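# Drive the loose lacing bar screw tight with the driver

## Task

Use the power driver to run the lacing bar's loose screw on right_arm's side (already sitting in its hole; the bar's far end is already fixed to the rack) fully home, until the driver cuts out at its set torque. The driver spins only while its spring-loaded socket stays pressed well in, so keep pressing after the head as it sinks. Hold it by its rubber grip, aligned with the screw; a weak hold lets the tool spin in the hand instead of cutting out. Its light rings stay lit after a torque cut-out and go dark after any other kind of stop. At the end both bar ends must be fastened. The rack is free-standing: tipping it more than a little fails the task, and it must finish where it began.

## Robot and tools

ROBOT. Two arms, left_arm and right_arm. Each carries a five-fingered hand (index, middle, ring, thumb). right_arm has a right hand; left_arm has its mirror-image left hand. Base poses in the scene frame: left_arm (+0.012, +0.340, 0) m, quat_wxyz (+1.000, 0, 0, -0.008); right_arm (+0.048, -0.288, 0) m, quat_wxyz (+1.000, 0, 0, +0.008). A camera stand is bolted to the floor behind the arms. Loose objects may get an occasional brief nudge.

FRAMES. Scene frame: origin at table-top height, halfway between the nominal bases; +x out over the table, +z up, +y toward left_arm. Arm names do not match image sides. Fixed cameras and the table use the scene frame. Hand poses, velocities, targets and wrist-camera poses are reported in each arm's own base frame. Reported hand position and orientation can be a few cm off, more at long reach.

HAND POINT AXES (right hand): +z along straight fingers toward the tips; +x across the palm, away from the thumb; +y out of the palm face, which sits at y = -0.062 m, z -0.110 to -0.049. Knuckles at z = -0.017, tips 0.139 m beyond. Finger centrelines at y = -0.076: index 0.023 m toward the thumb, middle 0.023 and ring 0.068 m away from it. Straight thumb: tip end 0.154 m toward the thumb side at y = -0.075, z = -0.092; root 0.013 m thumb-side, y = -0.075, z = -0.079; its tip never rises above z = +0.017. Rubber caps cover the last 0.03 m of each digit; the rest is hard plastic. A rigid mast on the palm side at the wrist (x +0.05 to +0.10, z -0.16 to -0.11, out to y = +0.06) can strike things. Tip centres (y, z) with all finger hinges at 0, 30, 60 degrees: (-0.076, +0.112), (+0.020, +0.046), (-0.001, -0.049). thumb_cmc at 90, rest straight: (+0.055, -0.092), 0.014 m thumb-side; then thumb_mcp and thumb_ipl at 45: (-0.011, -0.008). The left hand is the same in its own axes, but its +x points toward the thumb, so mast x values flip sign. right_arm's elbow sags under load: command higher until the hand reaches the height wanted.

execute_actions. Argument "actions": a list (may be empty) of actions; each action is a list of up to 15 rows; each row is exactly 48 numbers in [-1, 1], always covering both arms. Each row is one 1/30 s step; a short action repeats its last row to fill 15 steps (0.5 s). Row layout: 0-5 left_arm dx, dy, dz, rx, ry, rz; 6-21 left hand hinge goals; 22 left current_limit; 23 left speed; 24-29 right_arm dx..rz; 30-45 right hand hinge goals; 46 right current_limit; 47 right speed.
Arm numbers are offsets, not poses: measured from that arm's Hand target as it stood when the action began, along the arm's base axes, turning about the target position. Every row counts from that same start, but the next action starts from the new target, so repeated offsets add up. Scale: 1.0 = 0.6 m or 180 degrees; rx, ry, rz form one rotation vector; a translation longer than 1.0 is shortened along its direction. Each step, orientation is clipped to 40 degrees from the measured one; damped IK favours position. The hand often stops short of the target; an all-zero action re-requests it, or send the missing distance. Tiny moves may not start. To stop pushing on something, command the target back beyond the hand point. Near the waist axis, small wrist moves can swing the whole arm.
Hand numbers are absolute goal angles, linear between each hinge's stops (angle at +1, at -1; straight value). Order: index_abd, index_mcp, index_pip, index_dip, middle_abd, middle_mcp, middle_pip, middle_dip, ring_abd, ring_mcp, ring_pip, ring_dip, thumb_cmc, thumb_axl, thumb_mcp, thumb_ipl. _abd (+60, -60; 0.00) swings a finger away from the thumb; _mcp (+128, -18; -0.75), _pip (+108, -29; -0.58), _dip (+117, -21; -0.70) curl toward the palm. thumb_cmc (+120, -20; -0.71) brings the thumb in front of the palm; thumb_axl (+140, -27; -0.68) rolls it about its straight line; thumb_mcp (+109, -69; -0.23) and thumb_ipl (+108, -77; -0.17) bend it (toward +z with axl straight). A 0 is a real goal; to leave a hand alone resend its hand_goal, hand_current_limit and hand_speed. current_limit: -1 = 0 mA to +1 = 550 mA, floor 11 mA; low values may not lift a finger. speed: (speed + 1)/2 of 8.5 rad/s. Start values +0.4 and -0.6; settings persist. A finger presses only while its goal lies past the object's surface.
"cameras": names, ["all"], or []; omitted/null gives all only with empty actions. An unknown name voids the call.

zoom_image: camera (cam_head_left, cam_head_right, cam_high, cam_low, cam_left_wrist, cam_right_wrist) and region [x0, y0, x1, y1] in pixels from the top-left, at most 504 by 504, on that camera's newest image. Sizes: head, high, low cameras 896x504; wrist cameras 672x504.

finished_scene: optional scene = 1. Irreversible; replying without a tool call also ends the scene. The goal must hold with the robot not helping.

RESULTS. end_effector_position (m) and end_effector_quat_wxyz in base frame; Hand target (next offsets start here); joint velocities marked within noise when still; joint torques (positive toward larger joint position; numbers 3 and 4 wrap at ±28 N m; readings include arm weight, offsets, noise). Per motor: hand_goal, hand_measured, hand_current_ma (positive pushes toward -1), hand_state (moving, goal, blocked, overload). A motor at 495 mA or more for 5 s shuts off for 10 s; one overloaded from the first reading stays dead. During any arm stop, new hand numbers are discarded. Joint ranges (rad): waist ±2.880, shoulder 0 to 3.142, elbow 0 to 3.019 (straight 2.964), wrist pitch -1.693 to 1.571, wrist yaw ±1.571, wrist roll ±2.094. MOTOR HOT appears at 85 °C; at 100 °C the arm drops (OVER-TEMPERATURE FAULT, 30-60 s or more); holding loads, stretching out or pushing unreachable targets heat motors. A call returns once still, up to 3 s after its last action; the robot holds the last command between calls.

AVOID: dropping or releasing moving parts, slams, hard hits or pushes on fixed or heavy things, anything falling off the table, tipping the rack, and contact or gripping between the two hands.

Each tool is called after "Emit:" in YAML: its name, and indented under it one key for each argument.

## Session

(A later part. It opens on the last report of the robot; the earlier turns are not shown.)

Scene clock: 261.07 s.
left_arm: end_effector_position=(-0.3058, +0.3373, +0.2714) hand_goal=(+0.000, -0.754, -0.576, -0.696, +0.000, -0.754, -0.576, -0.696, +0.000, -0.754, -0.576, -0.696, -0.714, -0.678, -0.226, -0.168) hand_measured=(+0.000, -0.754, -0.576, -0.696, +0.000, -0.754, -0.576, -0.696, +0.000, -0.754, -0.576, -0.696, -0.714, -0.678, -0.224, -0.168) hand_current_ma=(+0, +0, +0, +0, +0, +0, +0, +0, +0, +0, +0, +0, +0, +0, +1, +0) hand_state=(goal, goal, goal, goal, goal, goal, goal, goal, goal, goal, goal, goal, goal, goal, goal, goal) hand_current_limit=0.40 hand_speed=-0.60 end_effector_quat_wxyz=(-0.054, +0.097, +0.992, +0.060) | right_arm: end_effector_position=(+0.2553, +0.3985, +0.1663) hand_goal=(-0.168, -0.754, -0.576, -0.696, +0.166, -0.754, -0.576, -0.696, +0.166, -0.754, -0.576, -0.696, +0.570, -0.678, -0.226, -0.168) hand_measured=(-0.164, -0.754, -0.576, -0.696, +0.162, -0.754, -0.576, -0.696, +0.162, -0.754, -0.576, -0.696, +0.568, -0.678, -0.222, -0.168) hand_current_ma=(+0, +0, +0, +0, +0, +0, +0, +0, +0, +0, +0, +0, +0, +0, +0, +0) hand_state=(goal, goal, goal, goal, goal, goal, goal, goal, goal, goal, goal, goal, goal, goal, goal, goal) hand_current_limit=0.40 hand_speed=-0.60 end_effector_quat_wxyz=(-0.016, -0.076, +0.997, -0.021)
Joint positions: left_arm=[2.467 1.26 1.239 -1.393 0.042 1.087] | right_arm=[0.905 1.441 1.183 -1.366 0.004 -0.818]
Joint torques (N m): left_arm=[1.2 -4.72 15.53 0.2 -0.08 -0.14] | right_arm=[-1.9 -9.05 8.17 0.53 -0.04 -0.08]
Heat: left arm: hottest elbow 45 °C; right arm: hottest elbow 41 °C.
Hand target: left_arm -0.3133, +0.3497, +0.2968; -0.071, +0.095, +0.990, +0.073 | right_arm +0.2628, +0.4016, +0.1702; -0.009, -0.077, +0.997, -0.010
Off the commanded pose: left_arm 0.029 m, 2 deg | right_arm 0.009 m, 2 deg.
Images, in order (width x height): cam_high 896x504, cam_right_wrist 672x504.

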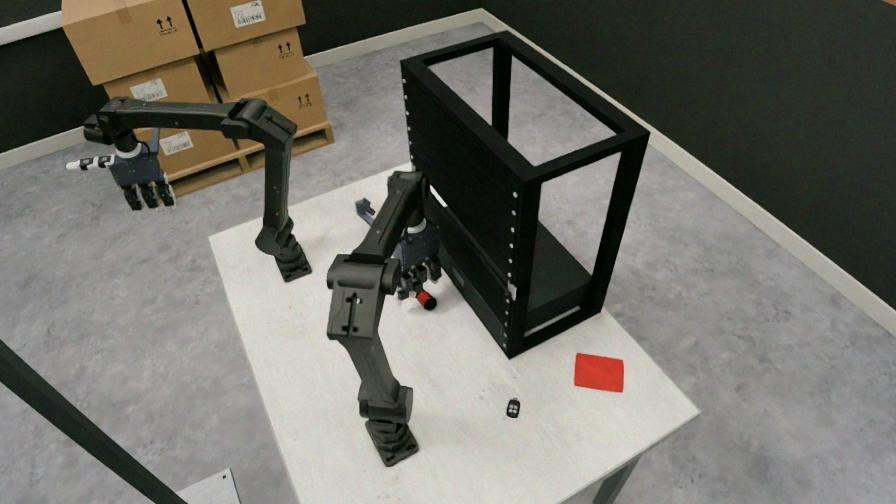

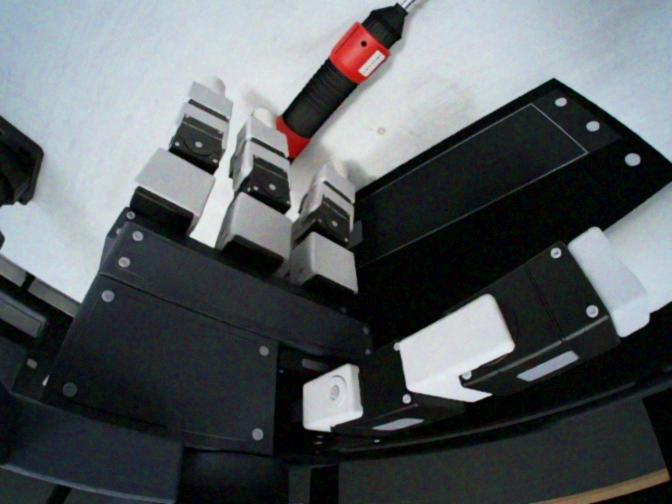

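Emit:
execute_actions:
  actions:
    - [[0,0,0,0,0,0, 0,-0.754,-0.576,-0.696,0,-0.754,-0.576,-0.696,0,-0.754,-0.576,-0.696,-0.714,-0.678,-0.226,-0.168,0.4,-0.6, 0.005,0.006,-0.058,0,0,0, -0.167,-0.754,-0.576,-0.696,0.167,-0.754,-0.576,-0.696,0.167,-0.754,-0.576,-0.696,0.571,-0.678,-0.226,-0.168,0.4,-0.6]]
  cameras: ["cam_right_wrist","cam_high","cam_head_left"]

Emit:
zoom_image:
  camera: "cam_high"
  region: [360, 200, 460, 320]

Emit:
zoom_image:
  camera: "cam_right_wrist"
  region: [150, 0, 450, 250]

Scene clock: 269.30 s.
left_arm: end_effector_position=(-0.3058, +0.3373, +0.2714) hand_goal=(+0.000, -0.754, -0.576, -0.696, +0.000, -0.754, -0.576, -0.696, +0.000, -0.754, -0.576, -0.696, -0.714, -0.678, -0.226, -0.168) hand_measured=(+0.000, -0.754, -0.576, -0.696, +0.000, -0.754, -0.576, -0.696, +0.000, -0.754, -0.576, -0.696, -0.714, -0.678, -0.224, -0.168) hand_current_ma=(+0, +0, +0, +0, +0, +0, +0, +0, +0, +0, +0, +0, +0, +0, +1, +0) hand_state=(goal, goal, goal, goal, goal, goal, goal, goal, goal, goal, goal, goal, goal, goal, goal, goal) hand_current_limit=0.40 hand_speed=-0.60 end_effector_quat_wxyz=(-0.054, +0.097, +0.992, +0.060) | right_arm: end_effector_position=(+0.2581, +0.4016, +0.1310) hand_goal=(-0.168, -0.754, -0.576, -0.696, +0.166, -0.754, -0.576, -0.696, +0.166, -0.754, -0.576, -0.696, +0.570, -0.678, -0.226, -0.168) hand_measured=(-0.164, -0.754, -0.576, -0.696, +0.168, -0.754, -0.576, -0.696, +0.162, -0.754, -0.576, -0.696, +0.568, -0.678, -0.222, -0.168) hand_current_ma=(+0, +0, +0, +0, +0, +0, +0, +0, +0, +0, +0, +0, +0, +0, +0, +0) hand_state=(goal, goal, goal, goal, goal, goal, goal, goal, goal, goal, goal, goal, goal, goal, goal, goal) hand_current_limit=0.40 hand_speed=-0.60 end_effector_quat_wxyz=(-0.016, -0.076, +0.997, -0.022)
Joint positions: left_arm=[2.467 1.26 1.239 -1.393 0.042 1.087] | right_arm=[0.905 1.481 1.13 -1.274 0.006 -0.818]
Joint torques (N m): left_arm=[1.26 -5.25 15.58 0.23 -0.07 -0.2] | right_arm=[-1.96 -9.52 7.87 0.49 -0.13 -0.06]
Heat: left arm: hottest elbow 45 °C; right arm: hottest elbow 40 °C.
Hand target: left_arm -0.3133, +0.3497, +0.2968; -0.071, +0.095, +0.990, +0.073 | right_arm +0.2658, +0.4052, +0.1354; -0.009, -0.077, +0.997, -0.010
Off the commanded pose: left_arm 0.029 m, 2 deg | right_arm 0.010 m, 2 deg.
Images, in order (width x height): cam_head_left 896x504, cam_high 896x504, cam_right_wrist 672x504.

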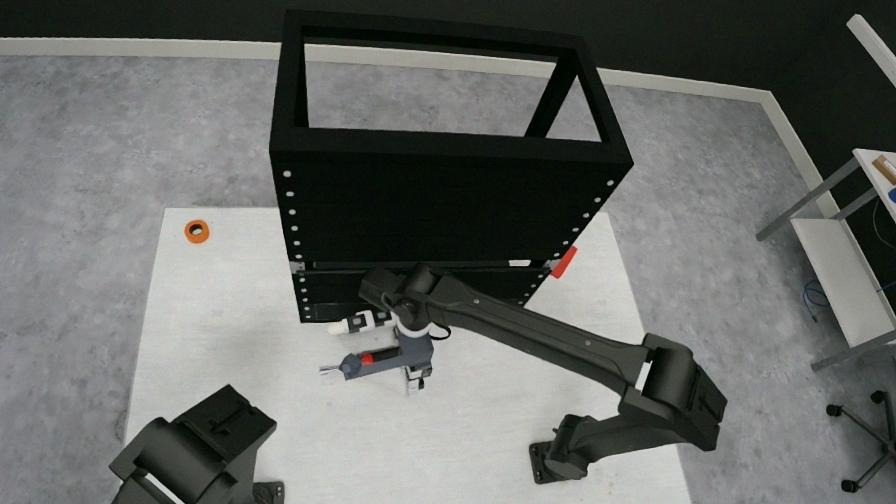

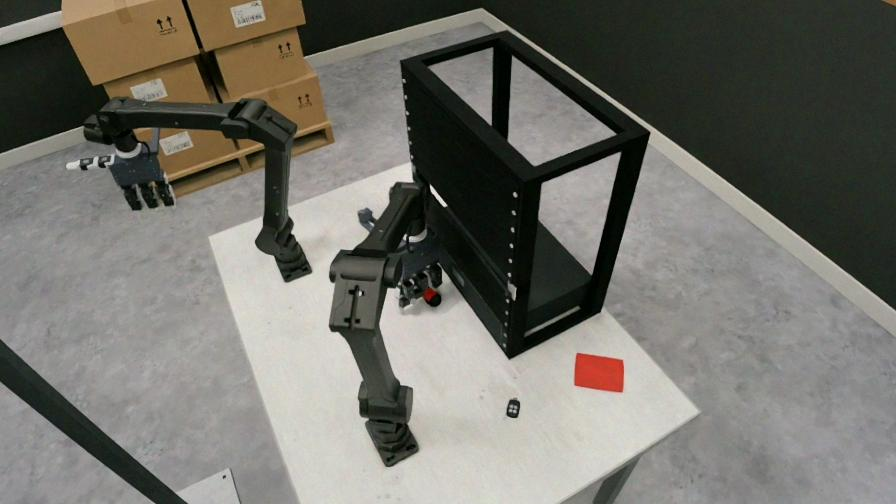

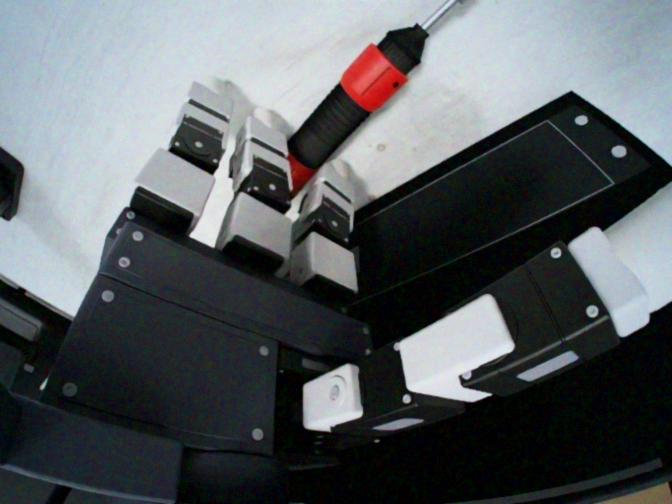

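Scaled by 4.200 from the camera's 896x504 image, which has a finer 1280x720 frame.

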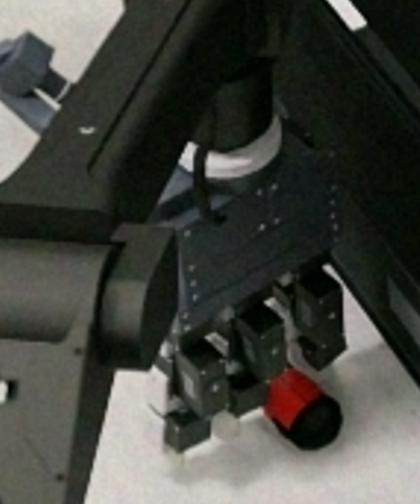

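Scaled by 1.680 from the camera's 672x504 image, which has a finer 960x720 frame.

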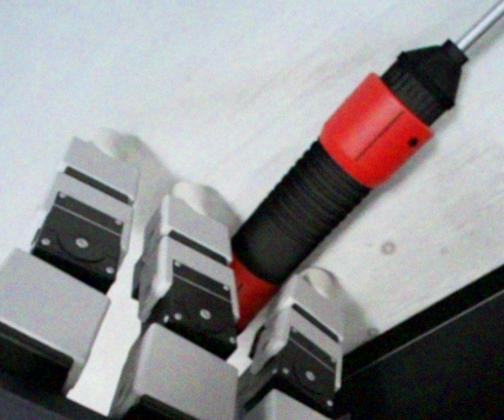

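Emit:
execute_actions:
  actions:
    - [[0,0,0,0,0,0, 0,-0.754,-0.576,-0.696,0,-0.754,-0.576,-0.696,0,-0.754,-0.576,-0.696,-0.714,-0.678,-0.226,-0.168,0.4,-0.6, -0.012,0.075,-0.004,0,0,0, -0.167,-0.754,-0.576,-0.696,0.167,-0.754,-0.576,-0.696,0.167,-0.754,-0.576,-0.696,0.571,-0.678,-0.226,-0.168,0.4,-0.6]]
    - [[0,0,0,0,0,0, 0,-0.754,-0.576,-0.696,0,-0.754,-0.576,-0.696,0,-0.754,-0.576,-0.696,-0.714,-0.678,-0.226,-0.168,0.4,-0.6, 0,0,0,0,0,0, -0.0,-0.754,-0.576,-0.696,0.0,-0.754,-0.576,-0.696,0.1,-0.754,-0.576,-0.696,0.571,-0.678,-0.226,-0.168,0.4,-0.8]]
  cameras: ["cam_right_wrist"]

Scene clock: 288.00 s.
left_arm: end_effector_position=(-0.3058, +0.3373, +0.2714) hand_goal=(+0.000, -0.754, -0.576, -0.696, +0.000, -0.754, -0.576, -0.696, +0.000, -0.754, -0.576, -0.696, -0.714, -0.678, -0.226, -0.168) hand_measured=(+0.000, -0.754, -0.576, -0.696, +0.000, -0.754, -0.576, -0.696, +0.000, -0.754, -0.576, -0.696, -0.714, -0.678, -0.224, -0.168) hand_current_ma=(+0, +0, +0, +0, +0, +0, +0, +0, +0, +0, +0, +0, +0, +0, +1, +0) hand_state=(goal, goal, goal, goal, goal, goal, goal, goal, goal, goal, goal, goal, goal, goal, goal, goal) hand_current_limit=0.40 hand_speed=-0.60 end_effector_quat_wxyz=(-0.054, +0.097, +0.992, +0.060) | right_arm: end_effector_position=(+0.2582, +0.4280, +0.1255) hand_goal=(+0.000, -0.754, -0.576, -0.696, +0.000, -0.754, -0.576, -0.696, +0.100, -0.754, -0.576, -0.696, +0.570, -0.678, -0.226, -0.168) hand_measured=(-0.128, -0.806, -0.612, -0.718, +0.066, -0.754, -0.576, -0.696, +0.102, -0.754, -0.576, -0.696, +0.568, -0.678, -0.222, -0.168) hand_current_ma=(-189, -48, -21, -8, +52, +0, +0, +0, +0, +0, +0, +0, +0, +0, +0, +0) hand_state=(blocked, blocked, blocked, blocked, blocked, goal, goal, goal, goal, goal, goal, goal, goal, goal, goal, goal) hand_current_limit=0.40 hand_speed=-0.80 end_effector_quat_wxyz=(-0.014, -0.067, +0.997, -0.026)
Joint positions: left_arm=[2.467 1.26 1.239 -1.393 0.042 1.087] | right_arm=[0.949 1.539 1.182 -1.272 0.012 -0.755]
Joint torques (N m): left_arm=[1.73 -4.84 15.46 0.46 -0.05 -0.13] | right_arm=[-0.09 -8.76 10.66 0.29 -0.38 0.07]
Heat: left arm: hottest elbow 47 °C; right arm: hottest elbow 40 °C.
Hand target: left_arm -0.3133, +0.3497, +0.2968; -0.071, +0.095, +0.990, +0.073 | right_arm +0.2586, +0.4502, +0.1330; -0.009, -0.077, +0.997, -0.010
Off the commanded pose: left_arm 0.029 m, 2 deg | right_arm 0.023 m, 2 deg.
Images, in order (width x height): cam_right_wrist 672x504.

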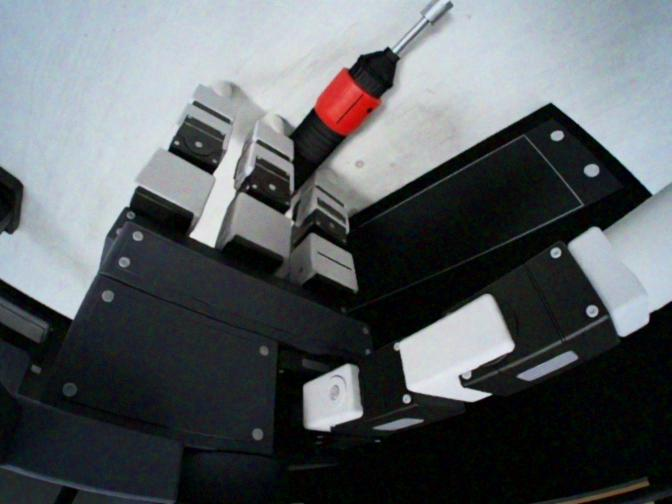

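Emit:
execute_actions:
  actions:
    - [[0,0,0,0,0,0, 0,-0.754,-0.576,-0.696,0,-0.754,-0.576,-0.696,0,-0.754,-0.576,-0.696,-0.714,-0.678,-0.226,-0.168,0.4,-0.6, 0,0,0.01,0,0,0, -0.167,-0.754,-0.576,-0.696,0.167,-0.754,-0.576,-0.696,0.167,-0.754,-0.576,-0.696,0.571,-0.678,-0.226,-0.168,0.4,-0.6]]
    - [[0,0,0,0,0,0, 0,-0.754,-0.576,-0.696,0,-0.754,-0.576,-0.696,0,-0.754,-0.576,-0.696,-0.714,-0.678,-0.226,-0.168,0.4,-0.6, 0,0,0,0,0,0, -0.0,-0.754,-0.576,-0.696,0.0,-0.754,-0.576,-0.696,0.1,-0.754,-0.576,-0.696,0.571,-0.678,-0.226,-0.168,0.4,-0.8]]
  cameras: ["cam_right_wrist","cam_high","cam_head_right"]

Emit:
zoom_image:
  camera: "cam_high"
  region: [360, 200, 460, 320]

Emit:
zoom_image:
  camera: "cam_right_wrist"
  region: [180, 30, 400, 260]

Scene clock: 295.03 s.
left_arm: end_effector_position=(-0.3058, +0.3373, +0.2714) hand_goal=(+0.000, -0.754, -0.576, -0.696, +0.000, -0.754, -0.576, -0.696, +0.000, -0.754, -0.576, -0.696, -0.714, -0.678, -0.226, -0.168) hand_measured=(+0.000, -0.754, -0.576, -0.696, +0.000, -0.754, -0.576, -0.696, +0.000, -0.754, -0.576, -0.696, -0.714, -0.678, -0.224, -0.168) hand_current_ma=(+0, +0, +0, +0, +0, +0, +0, +0, +0, +0, +0, +0, +0, +0, +1, +0) hand_state=(goal, goal, goal, goal, goal, goal, goal, goal, goal, goal, goal, goal, goal, goal, goal, goal) hand_current_limit=0.40 hand_speed=-0.60 end_effector_quat_wxyz=(-0.054, +0.097, +0.992, +0.060) | right_arm: end_effector_position=(+0.2588, +0.4288, +0.1265) hand_goal=(+0.000, -0.754, -0.576, -0.696, +0.000, -0.754, -0.576, -0.696, +0.100, -0.754, -0.576, -0.696, +0.570, -0.678, -0.226, -0.168) hand_measured=(-0.104, -0.798, -0.602, -0.706, +0.074, -0.756, -0.576, -0.696, +0.102, -0.754, -0.576, -0.696, +0.568, -0.678, -0.222, -0.168) hand_current_ma=(-127, -35, -12, -2, +67, +0, +0, +0, +0, +0, +0, +0, +0, +0, +0, +0) hand_state=(blocked, blocked, blocked, goal, blocked, goal, goal, goal, goal, goal, goal, goal, goal, goal, goal, goal) hand_current_limit=0.40 hand_speed=-0.80 end_effector_quat_wxyz=(-0.014, -0.067, +0.997, -0.026)
Joint positions: left_arm=[2.467 1.26 1.239 -1.393 0.042 1.087] | right_arm=[0.949 1.541 1.186 -1.275 0.012 -0.755]
Joint torques (N m): left_arm=[1.14 -4.84 15.56 0.44 0 -0.15] | right_arm=[-0.21 -9.05 11.19 -0.2 -0.35 0.06]
Heat: left arm: hottest elbow 47 °C; right arm: hottest elbow 40 °C.
Hand target: left_arm -0.3133, +0.3497, +0.2968; -0.071, +0.095, +0.990, +0.073 | right_arm +0.2586, +0.4502, +0.1390; -0.009, -0.077, +0.997, -0.010
Off the commanded pose: left_arm 0.029 m, 2 deg | right_arm 0.025 m, 2 deg.
Images, in order (width x height): cam_head_right 896x504, cam_high 896x504, cam_right_wrist 672x504.

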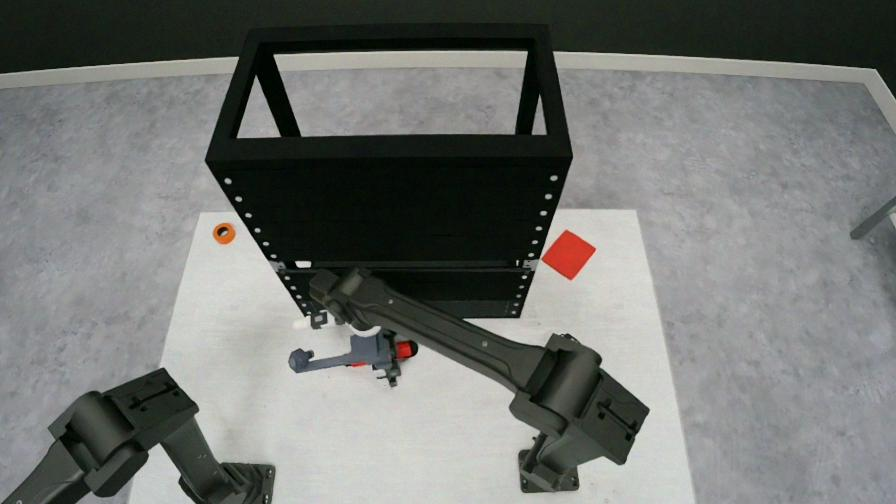

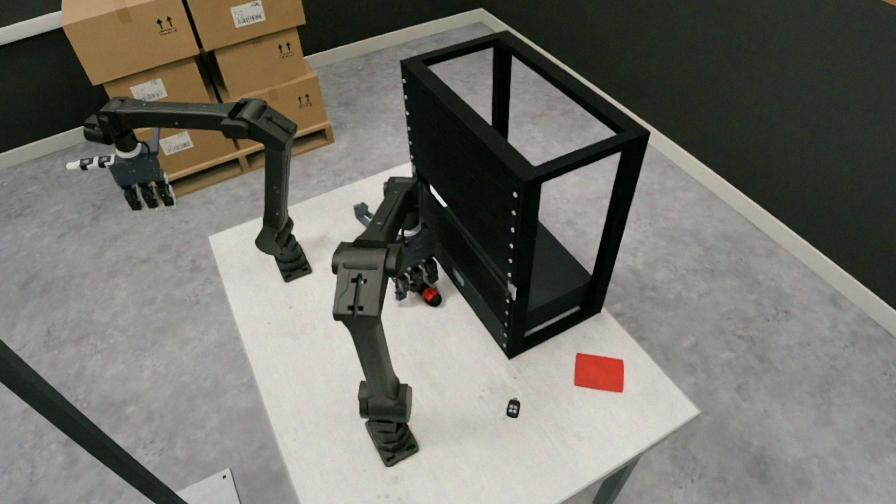

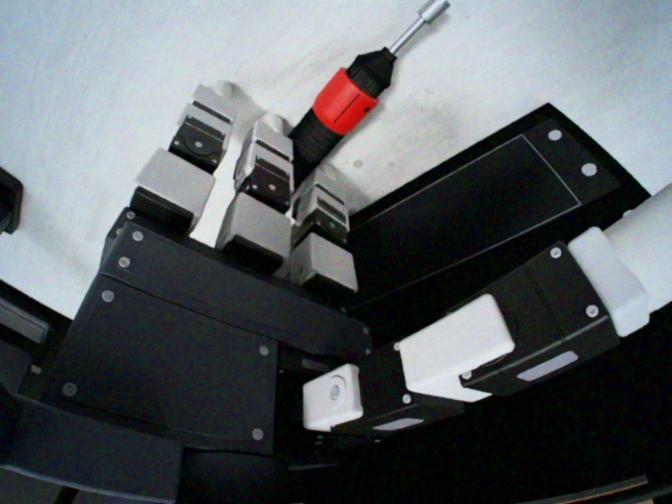

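Scaled by 4.200 from the camera's 896x504 image, which has a finer 1280x720 frame.

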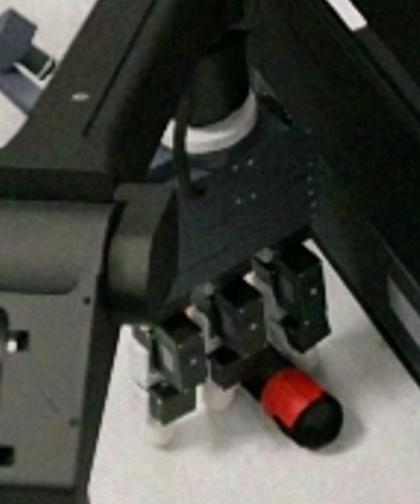

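Scaled by 2.191 from the camera's 672x504 image, which has a finer 960x720 frame.

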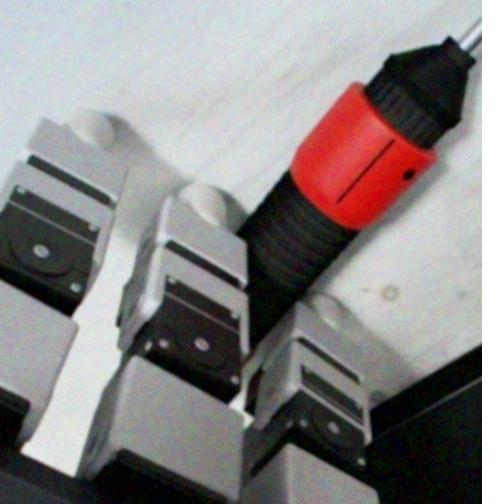

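Emit:
execute_actions:
  actions:
    - [[0,0,0,0,0,0, 0,-0.754,-0.576,-0.696,0,-0.754,-0.576,-0.696,0,-0.754,-0.576,-0.696,-0.714,-0.678,-0.226,-0.168,0.4,-0.6, 0,0,0.005,0,0,0, -0.2,-0.754,-0.576,-0.696,0.2,-0.754,-0.576,-0.696,0.2,-0.754,-0.576,-0.696,0.571,-0.678,-0.226,-0.168,0.4,-0.6]]
    - [[0,0,0,0,0,0, 0,-0.754,-0.576,-0.696,0,-0.754,-0.576,-0.696,0,-0.754,-0.576,-0.696,-0.714,-0.678,-0.226,-0.168,0.4,-0.6, 0,0,0.02,0,0,0, -0.2,-0.754,-0.576,-0.696,0.2,-0.754,-0.576,-0.696,0.2,-0.754,-0.576,-0.696,0.571,-0.678,-0.226,-0.168,0.4,-0.6]]
  cameras: ["cam_right_wrist","cam_high","cam_head_left"]

Emit:
zoom_image:
  camera: "cam_high"
  region: [340, 160, 480, 320]

Emit:
zoom_image:
  camera: "cam_head_left"
  region: [300, 240, 480, 400]

Scene clock: 304.30 s.
left_arm: end_effector_position=(-0.3058, +0.3373, +0.2714) hand_goal=(+0.000, -0.754, -0.576, -0.696, +0.000, -0.754, -0.576, -0.696, +0.000, -0.754, -0.576, -0.696, -0.714, -0.678, -0.226, -0.168) hand_measured=(+0.000, -0.754, -0.576, -0.696, +0.000, -0.754, -0.576, -0.696, +0.000, -0.754, -0.576, -0.696, -0.714, -0.678, -0.224, -0.168) hand_current_ma=(+0, +0, +0, +0, +0, +0, +0, +0, +0, +0, +0, +0, +0, +0, +1, +0) hand_state=(goal, goal, goal, goal, goal, goal, goal, goal, goal, goal, goal, goal, goal, goal, goal, goal) hand_current_limit=0.40 hand_speed=-0.60 end_effector_quat_wxyz=(-0.054, +0.097, +0.992, +0.060) | right_arm: end_effector_position=(+0.2565, +0.4301, +0.1325) hand_goal=(-0.200, -0.754, -0.576, -0.696, +0.200, -0.754, -0.576, -0.696, +0.200, -0.754, -0.576, -0.696, +0.570, -0.678, -0.226, -0.168) hand_measured=(-0.194, -0.754, -0.578, -0.700, +0.198, -0.754, -0.576, -0.696, +0.194, -0.754, -0.576, -0.696, +0.568, -0.678, -0.222, -0.168) hand_current_ma=(+0, +0, +0, +0, +0, +0, +0, +0, +0, +0, +0, +0, +0, +0, +0, +0) hand_state=(goal, goal, goal, goal, goal, goal, goal, goal, goal, goal, goal, goal, goal, goal, goal, goal) hand_current_limit=0.40 hand_speed=-0.60 end_effector_quat_wxyz=(-0.020, -0.069, +0.997, -0.029)
Joint positions: left_arm=[2.467 1.26 1.239 -1.393 0.042 1.087] | right_arm=[0.952 1.542 1.206 -1.306 0.006 -0.755]
Joint torques (N m): left_arm=[0.97 -4.89 15.46 0.12 -0.03 -0.11] | right_arm=[-0.21 -10.29 11.89 -0.53 -0.2 0.06]
Heat: left arm: hottest elbow 48 °C; right arm: hottest elbow 40 °C.
Hand target: left_arm -0.3133, +0.3497, +0.2968; -0.071, +0.095, +0.990, +0.073 | right_arm +0.2586, +0.4502, +0.1540; -0.009, -0.077, +0.997, -0.010
Off the commanded pose: left_arm 0.029 m, 2 deg | right_arm 0.029 m, 3 deg.
Images, in order (width x height): cam_head_left 896x504, cam_high 896x504, cam_right_wrist 672x504.

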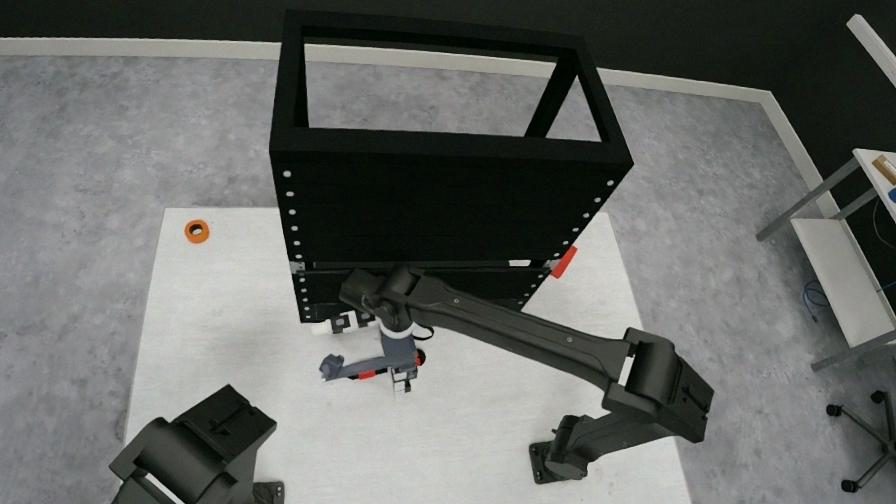

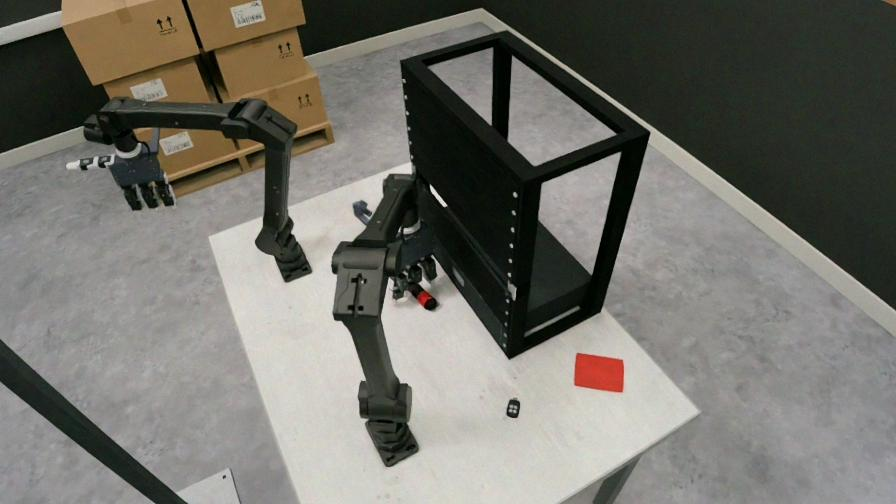

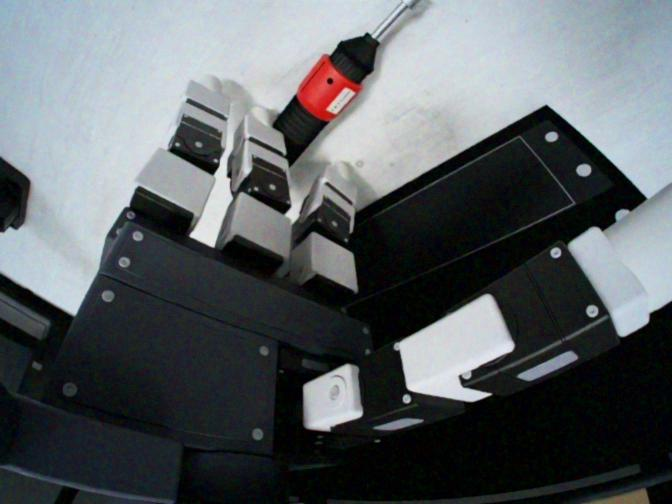

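Scaled by 3.150 from the camera's 896x504 image, which has a finer 1280x720 frame.

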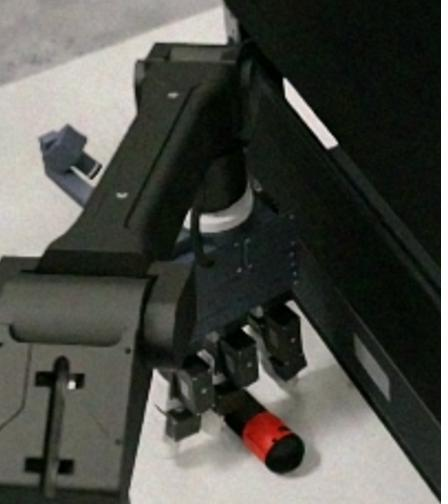

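Scaled by 2.800 from the camera's 896x504 image, which has a finer 1280x720 frame.

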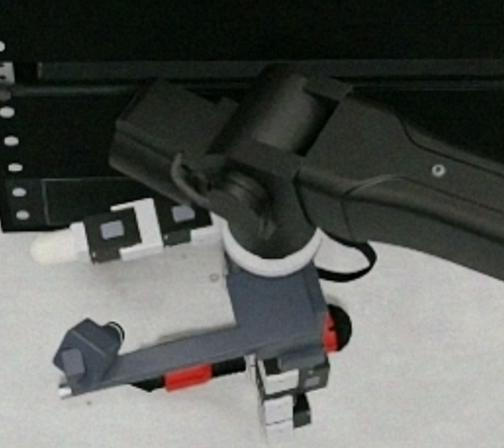

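Emit:
execute_actions:
  actions:
    - [[0,0,0,0,0,0, 0,-0.754,-0.576,-0.696,0,-0.754,-0.576,-0.696,0,-0.754,-0.576,-0.696,-0.714,-0.678,-0.226,-0.168,0.4,-0.6, -0.02,-0.035,0.0,0,0,0, -0.2,-0.754,-0.576,-0.696,0.2,-0.754,-0.576,-0.696,0.2,-0.754,-0.576,-0.696,0.571,-0.678,-0.226,-0.168,0.4,-0.6]]
  cameras: ["cam_high"]

Scene clock: 309.97 s.
left_arm: end_effector_position=(-0.3058, +0.3373, +0.2714) hand_goal=(+0.000, -0.754, -0.576, -0.696, +0.000, -0.754, -0.576, -0.696, +0.000, -0.754, -0.576, -0.696, -0.714, -0.678, -0.226, -0.168) hand_measured=(+0.000, -0.754, -0.576, -0.696, +0.000, -0.754, -0.576, -0.696, +0.000, -0.754, -0.576, -0.696, -0.714, -0.678, -0.224, -0.168) hand_current_ma=(+0, +0, +0, +0, +0, +0, +0, +0, +0, +0, +0, +0, +0, +0, +1, +0) hand_state=(goal, goal, goal, goal, goal, goal, goal, goal, goal, goal, goal, goal, goal, goal, goal, goal) hand_current_limit=0.40 hand_speed=-0.60 end_effector_quat_wxyz=(-0.054, +0.097, +0.992, +0.060) | right_arm: end_effector_position=(+0.2523, +0.4242, +0.1458) hand_goal=(-0.200, -0.754, -0.576, -0.696, +0.200, -0.754, -0.576, -0.696, +0.200, -0.754, -0.576, -0.696, +0.570, -0.678, -0.226, -0.168) hand_measured=(-0.194, -0.754, -0.578, -0.700, +0.198, -0.754, -0.576, -0.696, +0.194, -0.754, -0.576, -0.696, +0.568, -0.678, -0.222, -0.168) hand_current_ma=(+0, +0, +0, +0, +0, +0, +0, +0, +0, +0, +0, +0, +0, +0, +0, +0) hand_state=(goal, goal, goal, goal, goal, goal, goal, goal, goal, goal, goal, goal, goal, goal, goal, goal) hand_current_limit=0.40 hand_speed=-0.60 end_effector_quat_wxyz=(-0.012, -0.069, +0.997, -0.019)
Joint positions: left_arm=[2.467 1.26 1.239 -1.393 0.042 1.087] | right_arm=[0.952 1.498 1.188 -1.306 0.006 -0.755]
Joint torques (N m): left_arm=[1.2 -5.48 15.64 0.29 -0.1 -0.14] | right_arm=[-0.97 -10.87 7.82 -0.25 -0.18 0.01]
Heat: left arm: hottest elbow 48 °C; right arm: hottest elbow 41 °C.
Hand target: left_arm -0.3133, +0.3497, +0.2968; -0.071, +0.095, +0.990, +0.073 | right_arm +0.2466, +0.4292, +0.1540; -0.009, -0.077, +0.997, -0.010
Off the commanded pose: left_arm 0.029 m, 2 deg | right_arm 0.011 m, 2 deg.
Images, in order (width x height): cam_high 896x504.

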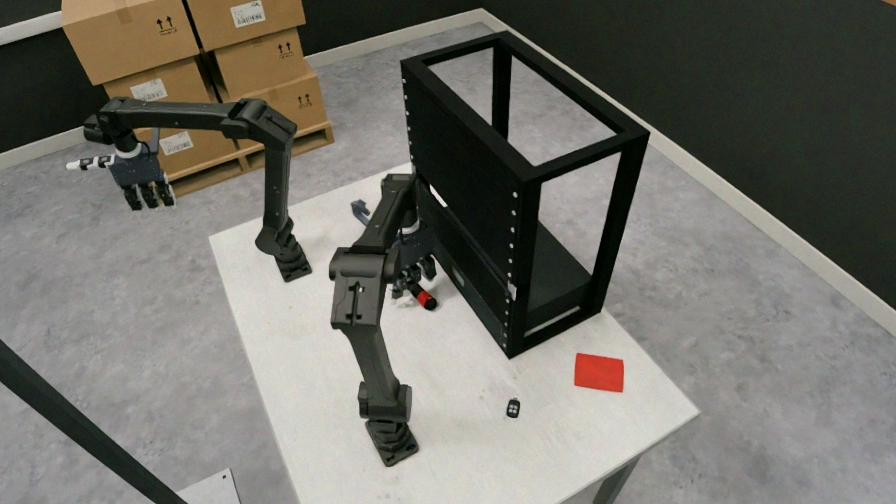

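Emit:
execute_actions:
  actions:
    - [[0,0,0,0,0,0, 0,-0.754,-0.576,-0.696,0,-0.754,-0.576,-0.696,0,-0.754,-0.576,-0.696,-0.714,-0.678,-0.226,-0.168,0.4,-0.6, 0.003,0.0,-0.025,0,0,0, -0.2,-0.754,-0.576,-0.696,0.2,-0.754,-0.576,-0.696,0.2,-0.754,-0.576,-0.696,0.571,-0.678,-0.226,-0.168,0.4,-0.6]]
    - [[0,0,0,0,0,0, 0,-0.754,-0.576,-0.696,0,-0.754,-0.576,-0.696,0,-0.754,-0.576,-0.696,-0.714,-0.678,-0.226,-0.168,0.4,-0.6, 0,0,0,0,0,0, 0.05,-0.754,-0.576,-0.696,-0.05,-0.754,-0.576,-0.696,0.05,-0.754,-0.576,-0.696,0.571,-0.678,-0.226,-0.168,0.4,-0.8]]
  cameras: ["cam_right_wrist"]

Scene clock: 316.57 s.
left_arm: end_effector_position=(-0.3058, +0.3373, +0.2714) hand_goal=(+0.000, -0.754, -0.576, -0.696, +0.000, -0.754, -0.576, -0.696, +0.000, -0.754, -0.576, -0.696, -0.714, -0.678, -0.226, -0.168) hand_measured=(+0.000, -0.754, -0.576, -0.696, +0.000, -0.754, -0.576, -0.696, +0.000, -0.754, -0.576, -0.696, -0.714, -0.678, -0.224, -0.168) hand_current_ma=(+0, +0, +0, +0, +0, +0, +0, +0, +0, +0, +0, +0, +0, +0, +1, +0) hand_state=(goal, goal, goal, goal, goal, goal, goal, goal, goal, goal, goal, goal, goal, goal, goal, goal) hand_current_limit=0.40 hand_speed=-0.60 end_effector_quat_wxyz=(-0.054, +0.097, +0.992, +0.060) | right_arm: end_effector_position=(+0.2453, +0.4230, +0.1361) hand_goal=(+0.050, -0.754, -0.576, -0.696, -0.050, -0.754, -0.576, -0.696, +0.050, -0.754, -0.576, -0.696, +0.570, -0.678, -0.226, -0.168) hand_measured=(-0.022, -0.758, -0.578, -0.700, +0.068, -0.766, -0.582, -0.698, +0.052, -0.754, -0.576, -0.696, +0.568, -0.678, -0.222, -0.168) hand_current_ma=(-61, +0, +0, +0, +163, -3, -1, +0, +0, +0, +0, +0, +0, +0, +0, +0) hand_state=(blocked, goal, goal, goal, blocked, goal, goal, goal, goal, goal, goal, goal, goal, goal, goal, goal) hand_current_limit=0.40 hand_speed=-0.80 end_effector_quat_wxyz=(-0.015, -0.073, +0.997, -0.021)
Joint positions: left_arm=[2.467 1.26 1.239 -1.393 0.042 1.087] | right_arm=[0.962 1.498 1.162 -1.286 0.002 -0.755]
Joint torques (N m): left_arm=[0.62 -5.54 15.58 0.21 0 -0.15] | right_arm=[-1.08 -9.76 7.8 0.7 -0.07 -0.02]
Heat: left arm: hottest elbow 48 °C; right arm: hottest elbow 41 °C.
Hand target: left_arm -0.3133, +0.3497, +0.2968; -0.071, +0.095, +0.990, +0.073 | right_arm +0.2484, +0.4292, +0.1390; -0.009, -0.077, +0.997, -0.010
Off the commanded pose: left_arm 0.029 m, 2 deg | right_arm 0.008 m, 2 deg.
Images, in order (width x height): cam_right_wrist 672x504.

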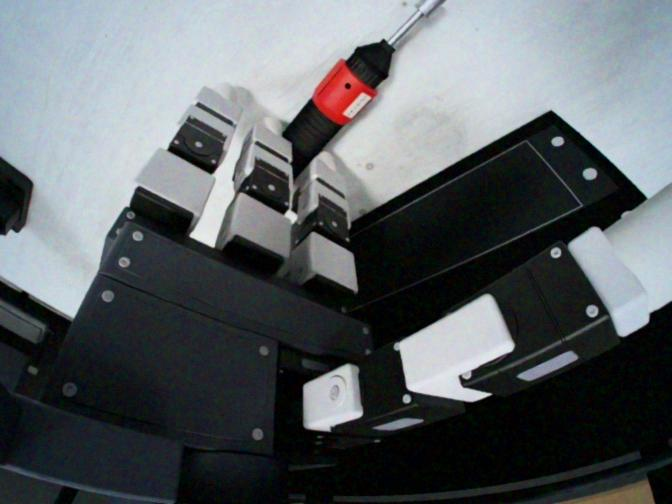

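Emit:
execute_actions:
  actions:
    - [[0,0,0,0,0,0, 0,-0.754,-0.576,-0.696,0,-0.754,-0.576,-0.696,0,-0.754,-0.576,-0.696,-0.714,-0.678,-0.226,-0.168,0.4,-0.6, -0.011,-0.0425,0.0,0,0,-0.0817, 0.05,-0.754,-0.576,-0.696,-0.05,-0.754,-0.576,-0.696,0.05,-0.754,-0.576,-0.696,0.571,-0.678,-0.226,-0.168,0.4,-0.8]]
    - [[0,0,0,0,0,0, 0,-0.754,-0.576,-0.696,0,-0.754,-0.576,-0.696,0,-0.754,-0.576,-0.696,-0.714,-0.678,-0.226,-0.168,0.4,-0.6, -0.012,-0.053,0.0,0,0,-0.0817, 0.05,-0.754,-0.576,-0.696,-0.05,-0.754,-0.576,-0.696,0.05,-0.754,-0.576,-0.696,0.571,-0.678,-0.226,-0.168,0.4,-0.8]]
  cameras: ["cam_right_wrist","cam_head_right"]

Scene clock: 331.27 s.
left_arm: end_effector_position=(-0.3058, +0.3373, +0.2714) hand_goal=(+0.000, -0.754, -0.576, -0.696, +0.000, -0.754, -0.576, -0.696, +0.000, -0.754, -0.576, -0.696, -0.714, -0.678, -0.226, -0.168) hand_measured=(+0.000, -0.754, -0.576, -0.696, +0.000, -0.754, -0.576, -0.696, +0.000, -0.754, -0.576, -0.696, -0.714, -0.678, -0.224, -0.168) hand_current_ma=(+0, +0, +0, +0, +0, +0, +0, +0, +0, +0, +0, +0, +0, +0, +1, +0) hand_state=(goal, goal, goal, goal, goal, goal, goal, goal, goal, goal, goal, goal, goal, goal, goal, goal) hand_current_limit=0.40 hand_speed=-0.60 end_effector_quat_wxyz=(-0.054, +0.097, +0.992, +0.060) | right_arm: end_effector_position=(+0.2425, +0.3686, +0.1368) hand_goal=(+0.050, -0.754, -0.576, -0.696, -0.050, -0.754, -0.576, -0.696, +0.050, -0.754, -0.576, -0.696, +0.570, -0.678, -0.226, -0.168) hand_measured=(-0.030, -0.724, -0.558, -0.688, +0.052, -0.760, -0.580, -0.696, +0.052, -0.754, -0.576, -0.696, +0.568, -0.678, -0.222, -0.168) hand_current_ma=(-77, +17, +5, +1, +121, -1, +0, +0, +0, +0, +0, +0, +0, +0, +0, +0) hand_state=(blocked, blocked, goal, goal, blocked, goal, goal, goal, goal, goal, goal, goal, goal, goal, goal, goal) hand_current_limit=0.40 hand_speed=-0.80 end_effector_quat_wxyz=(-0.010, +0.178, +0.984, -0.010)
Joint positions: left_arm=[2.467 1.26 1.239 -1.393 0.042 1.087] | right_arm=[0.994 1.337 0.995 -1.255 -0.011 -0.219]
Joint torques (N m): left_arm=[1.03 -5.3 15.71 0.09 -0.04 -0.18] | right_arm=[-0.5 -8.29 7.2 0.14 -0.03 0.17]
Heat: left arm: hottest elbow 49 °C; right arm: hottest elbow 41 °C.
Hand target: left_arm -0.3133, +0.3497, +0.2968; -0.071, +0.095, +0.990, +0.073 | right_arm +0.2346, +0.3719, +0.1390; -0.011, +0.178, +0.984, -0.007
Off the commanded pose: left_arm 0.029 m, 2 deg | right_arm 0.009 m, 0 deg.
Images, in order (width x height): cam_head_right 896x504, cam_right_wrist 672x504.

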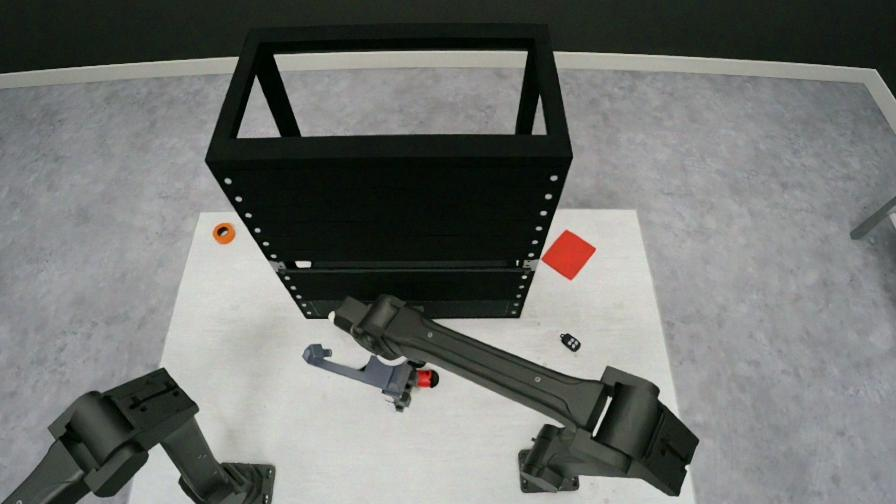

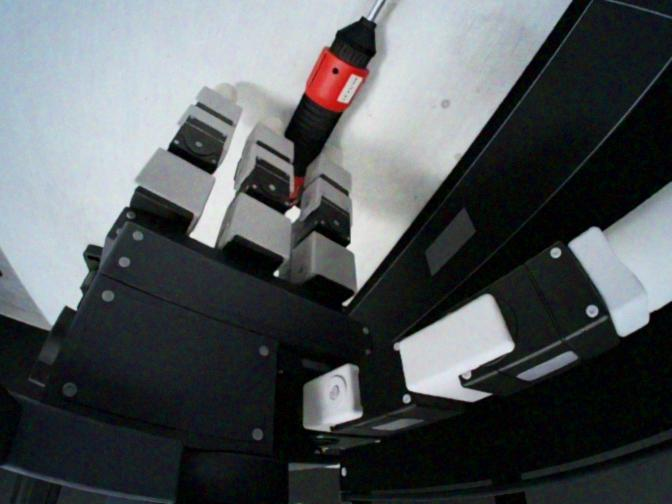

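Emit:
execute_actions:
  actions:
    - [[0,0,0,0,0,0, 0,-0.754,-0.576,-0.696,0,-0.754,-0.576,-0.696,0,-0.754,-0.576,-0.696,-0.714,-0.678,-0.226,-0.168,0.4,-0.6, -0.020,-0.059,0.0,0,0,-0.0817, 0.05,-0.754,-0.576,-0.696,-0.05,-0.754,-0.576,-0.696,0.05,-0.754,-0.576,-0.696,0.571,-0.678,-0.226,-0.168,0.4,-0.8]]
    - [[0,0,0,0,0,0, 0,-0.754,-0.576,-0.696,0,-0.754,-0.576,-0.696,0,-0.754,-0.576,-0.696,-0.714,-0.678,-0.226,-0.168,0.4,-0.6, -0.024,-0.0657,0.0,0,0,-0.0817, 0.05,-0.754,-0.576,-0.696,-0.05,-0.754,-0.576,-0.696,0.05,-0.754,-0.576,-0.696,0.571,-0.678,-0.226,-0.168,0.4,-0.8]]
    - [[0,0,0,0,0,0, 0,-0.754,-0.576,-0.696,0,-0.754,-0.576,-0.696,0,-0.754,-0.576,-0.696,-0.714,-0.678,-0.226,-0.168,0.4,-0.6, -0.028,-0.0725,0.0,0,0,-0.0817, 0.05,-0.754,-0.576,-0.696,-0.05,-0.754,-0.576,-0.696,0.05,-0.754,-0.576,-0.696,0.571,-0.678,-0.226,-0.168,0.4,-0.8]]
  cameras: ["cam_right_wrist","cam_head_right","cam_head_left"]

Scene clock: 342.43 s.
left_arm: end_effector_position=(-0.3058, +0.3373, +0.2714) hand_goal=(+0.000, -0.754, -0.576, -0.696, +0.000, -0.754, -0.576, -0.696, +0.000, -0.754, -0.576, -0.696, -0.714, -0.678, -0.226, -0.168) hand_measured=(+0.000, -0.754, -0.576, -0.696, +0.000, -0.754, -0.576, -0.696, +0.000, -0.754, -0.576, -0.696, -0.714, -0.678, -0.224, -0.168) hand_current_ma=(+0, +0, +0, +0, +0, +0, +0, +0, +0, +0, +0, +0, +0, +0, +1, +0) hand_state=(goal, goal, goal, goal, goal, goal, goal, goal, goal, goal, goal, goal, goal, goal, goal, goal) hand_current_limit=0.40 hand_speed=-0.60 end_effector_quat_wxyz=(-0.054, +0.097, +0.992, +0.060) | right_arm: end_effector_position=(+0.1979, +0.2542, +0.1365) hand_goal=(+0.050, -0.754, -0.576, -0.696, -0.050, -0.754, -0.576, -0.696, +0.050, -0.754, -0.576, -0.696, +0.570, -0.678, -0.226, -0.168) hand_measured=(-0.030, -0.708, -0.548, -0.682, +0.042, -0.770, -0.586, -0.700, +0.052, -0.752, -0.576, -0.696, +0.568, -0.678, -0.222, -0.168) hand_current_ma=(-77, +39, +13, +3, +101, -5, -1, +0, +0, +0, +0, +0, +0, +0, +0, +0) hand_state=(blocked, blocked, blocked, goal, blocked, goal, goal, goal, goal, goal, goal, goal, goal, goal, goal, goal) hand_current_limit=0.40 hand_speed=-0.80 end_effector_quat_wxyz=(-0.012, +0.533, +0.846, -0.002)
Joint positions: left_arm=[2.467 1.26 1.239 -1.393 0.042 1.087] | right_arm=[1.118 1.062 0.774 -1.283 -0.025 0.673]
Joint torques (N m): left_arm=[1.67 -5.71 15.57 0.44 0 -0.18] | right_arm=[-0.56 -4.72 7.72 -0.68 0.16 0.22]
Heat: left arm: hottest elbow 50 °C; right arm: hottest elbow 40 °C.
Hand target: left_arm -0.3133, +0.3497, +0.2968; -0.071, +0.095, +0.990, +0.073 | right_arm +0.1914, +0.2535, +0.1390; -0.013, +0.535, +0.845, -0.002
Off the commanded pose: left_arm 0.029 m, 2 deg | right_arm 0.007 m, 0 deg.
Images, in order (width x height): cam_head_left 896x504, cam_head_right 896x504, cam_right_wrist 672x504.

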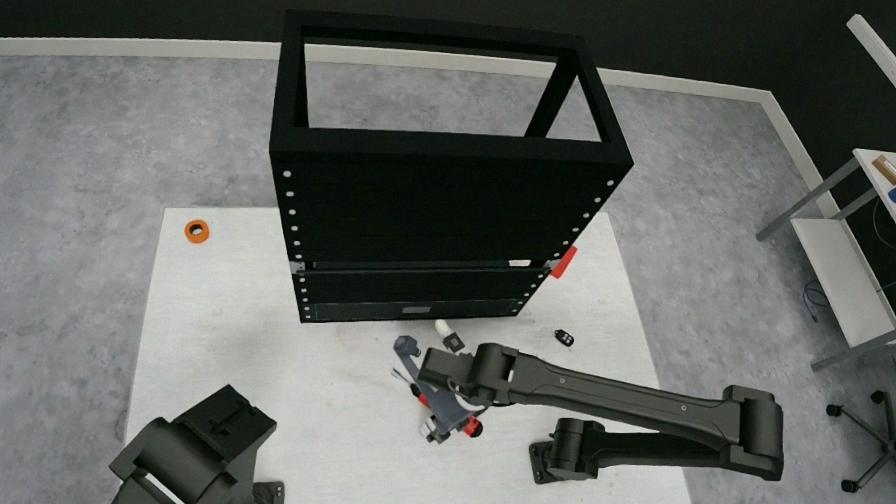

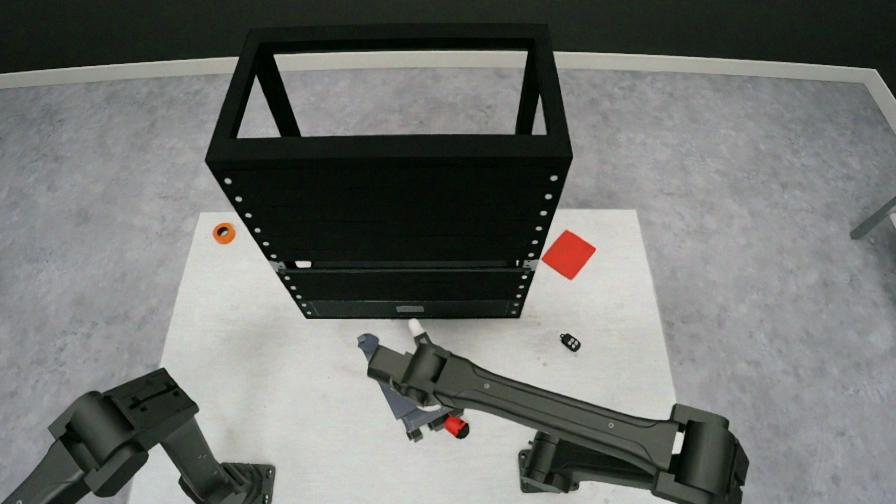

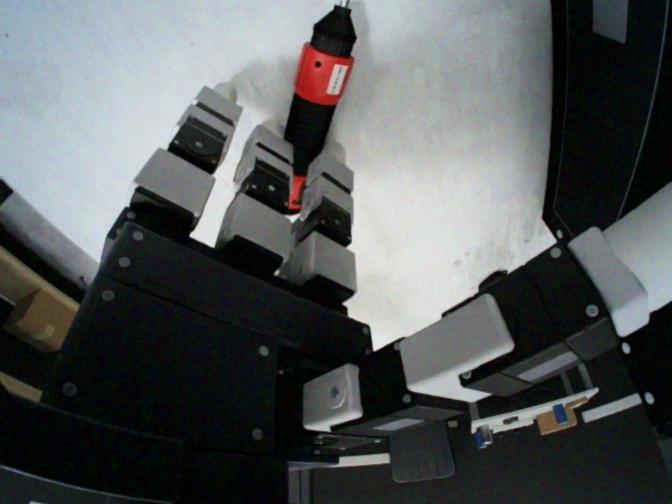

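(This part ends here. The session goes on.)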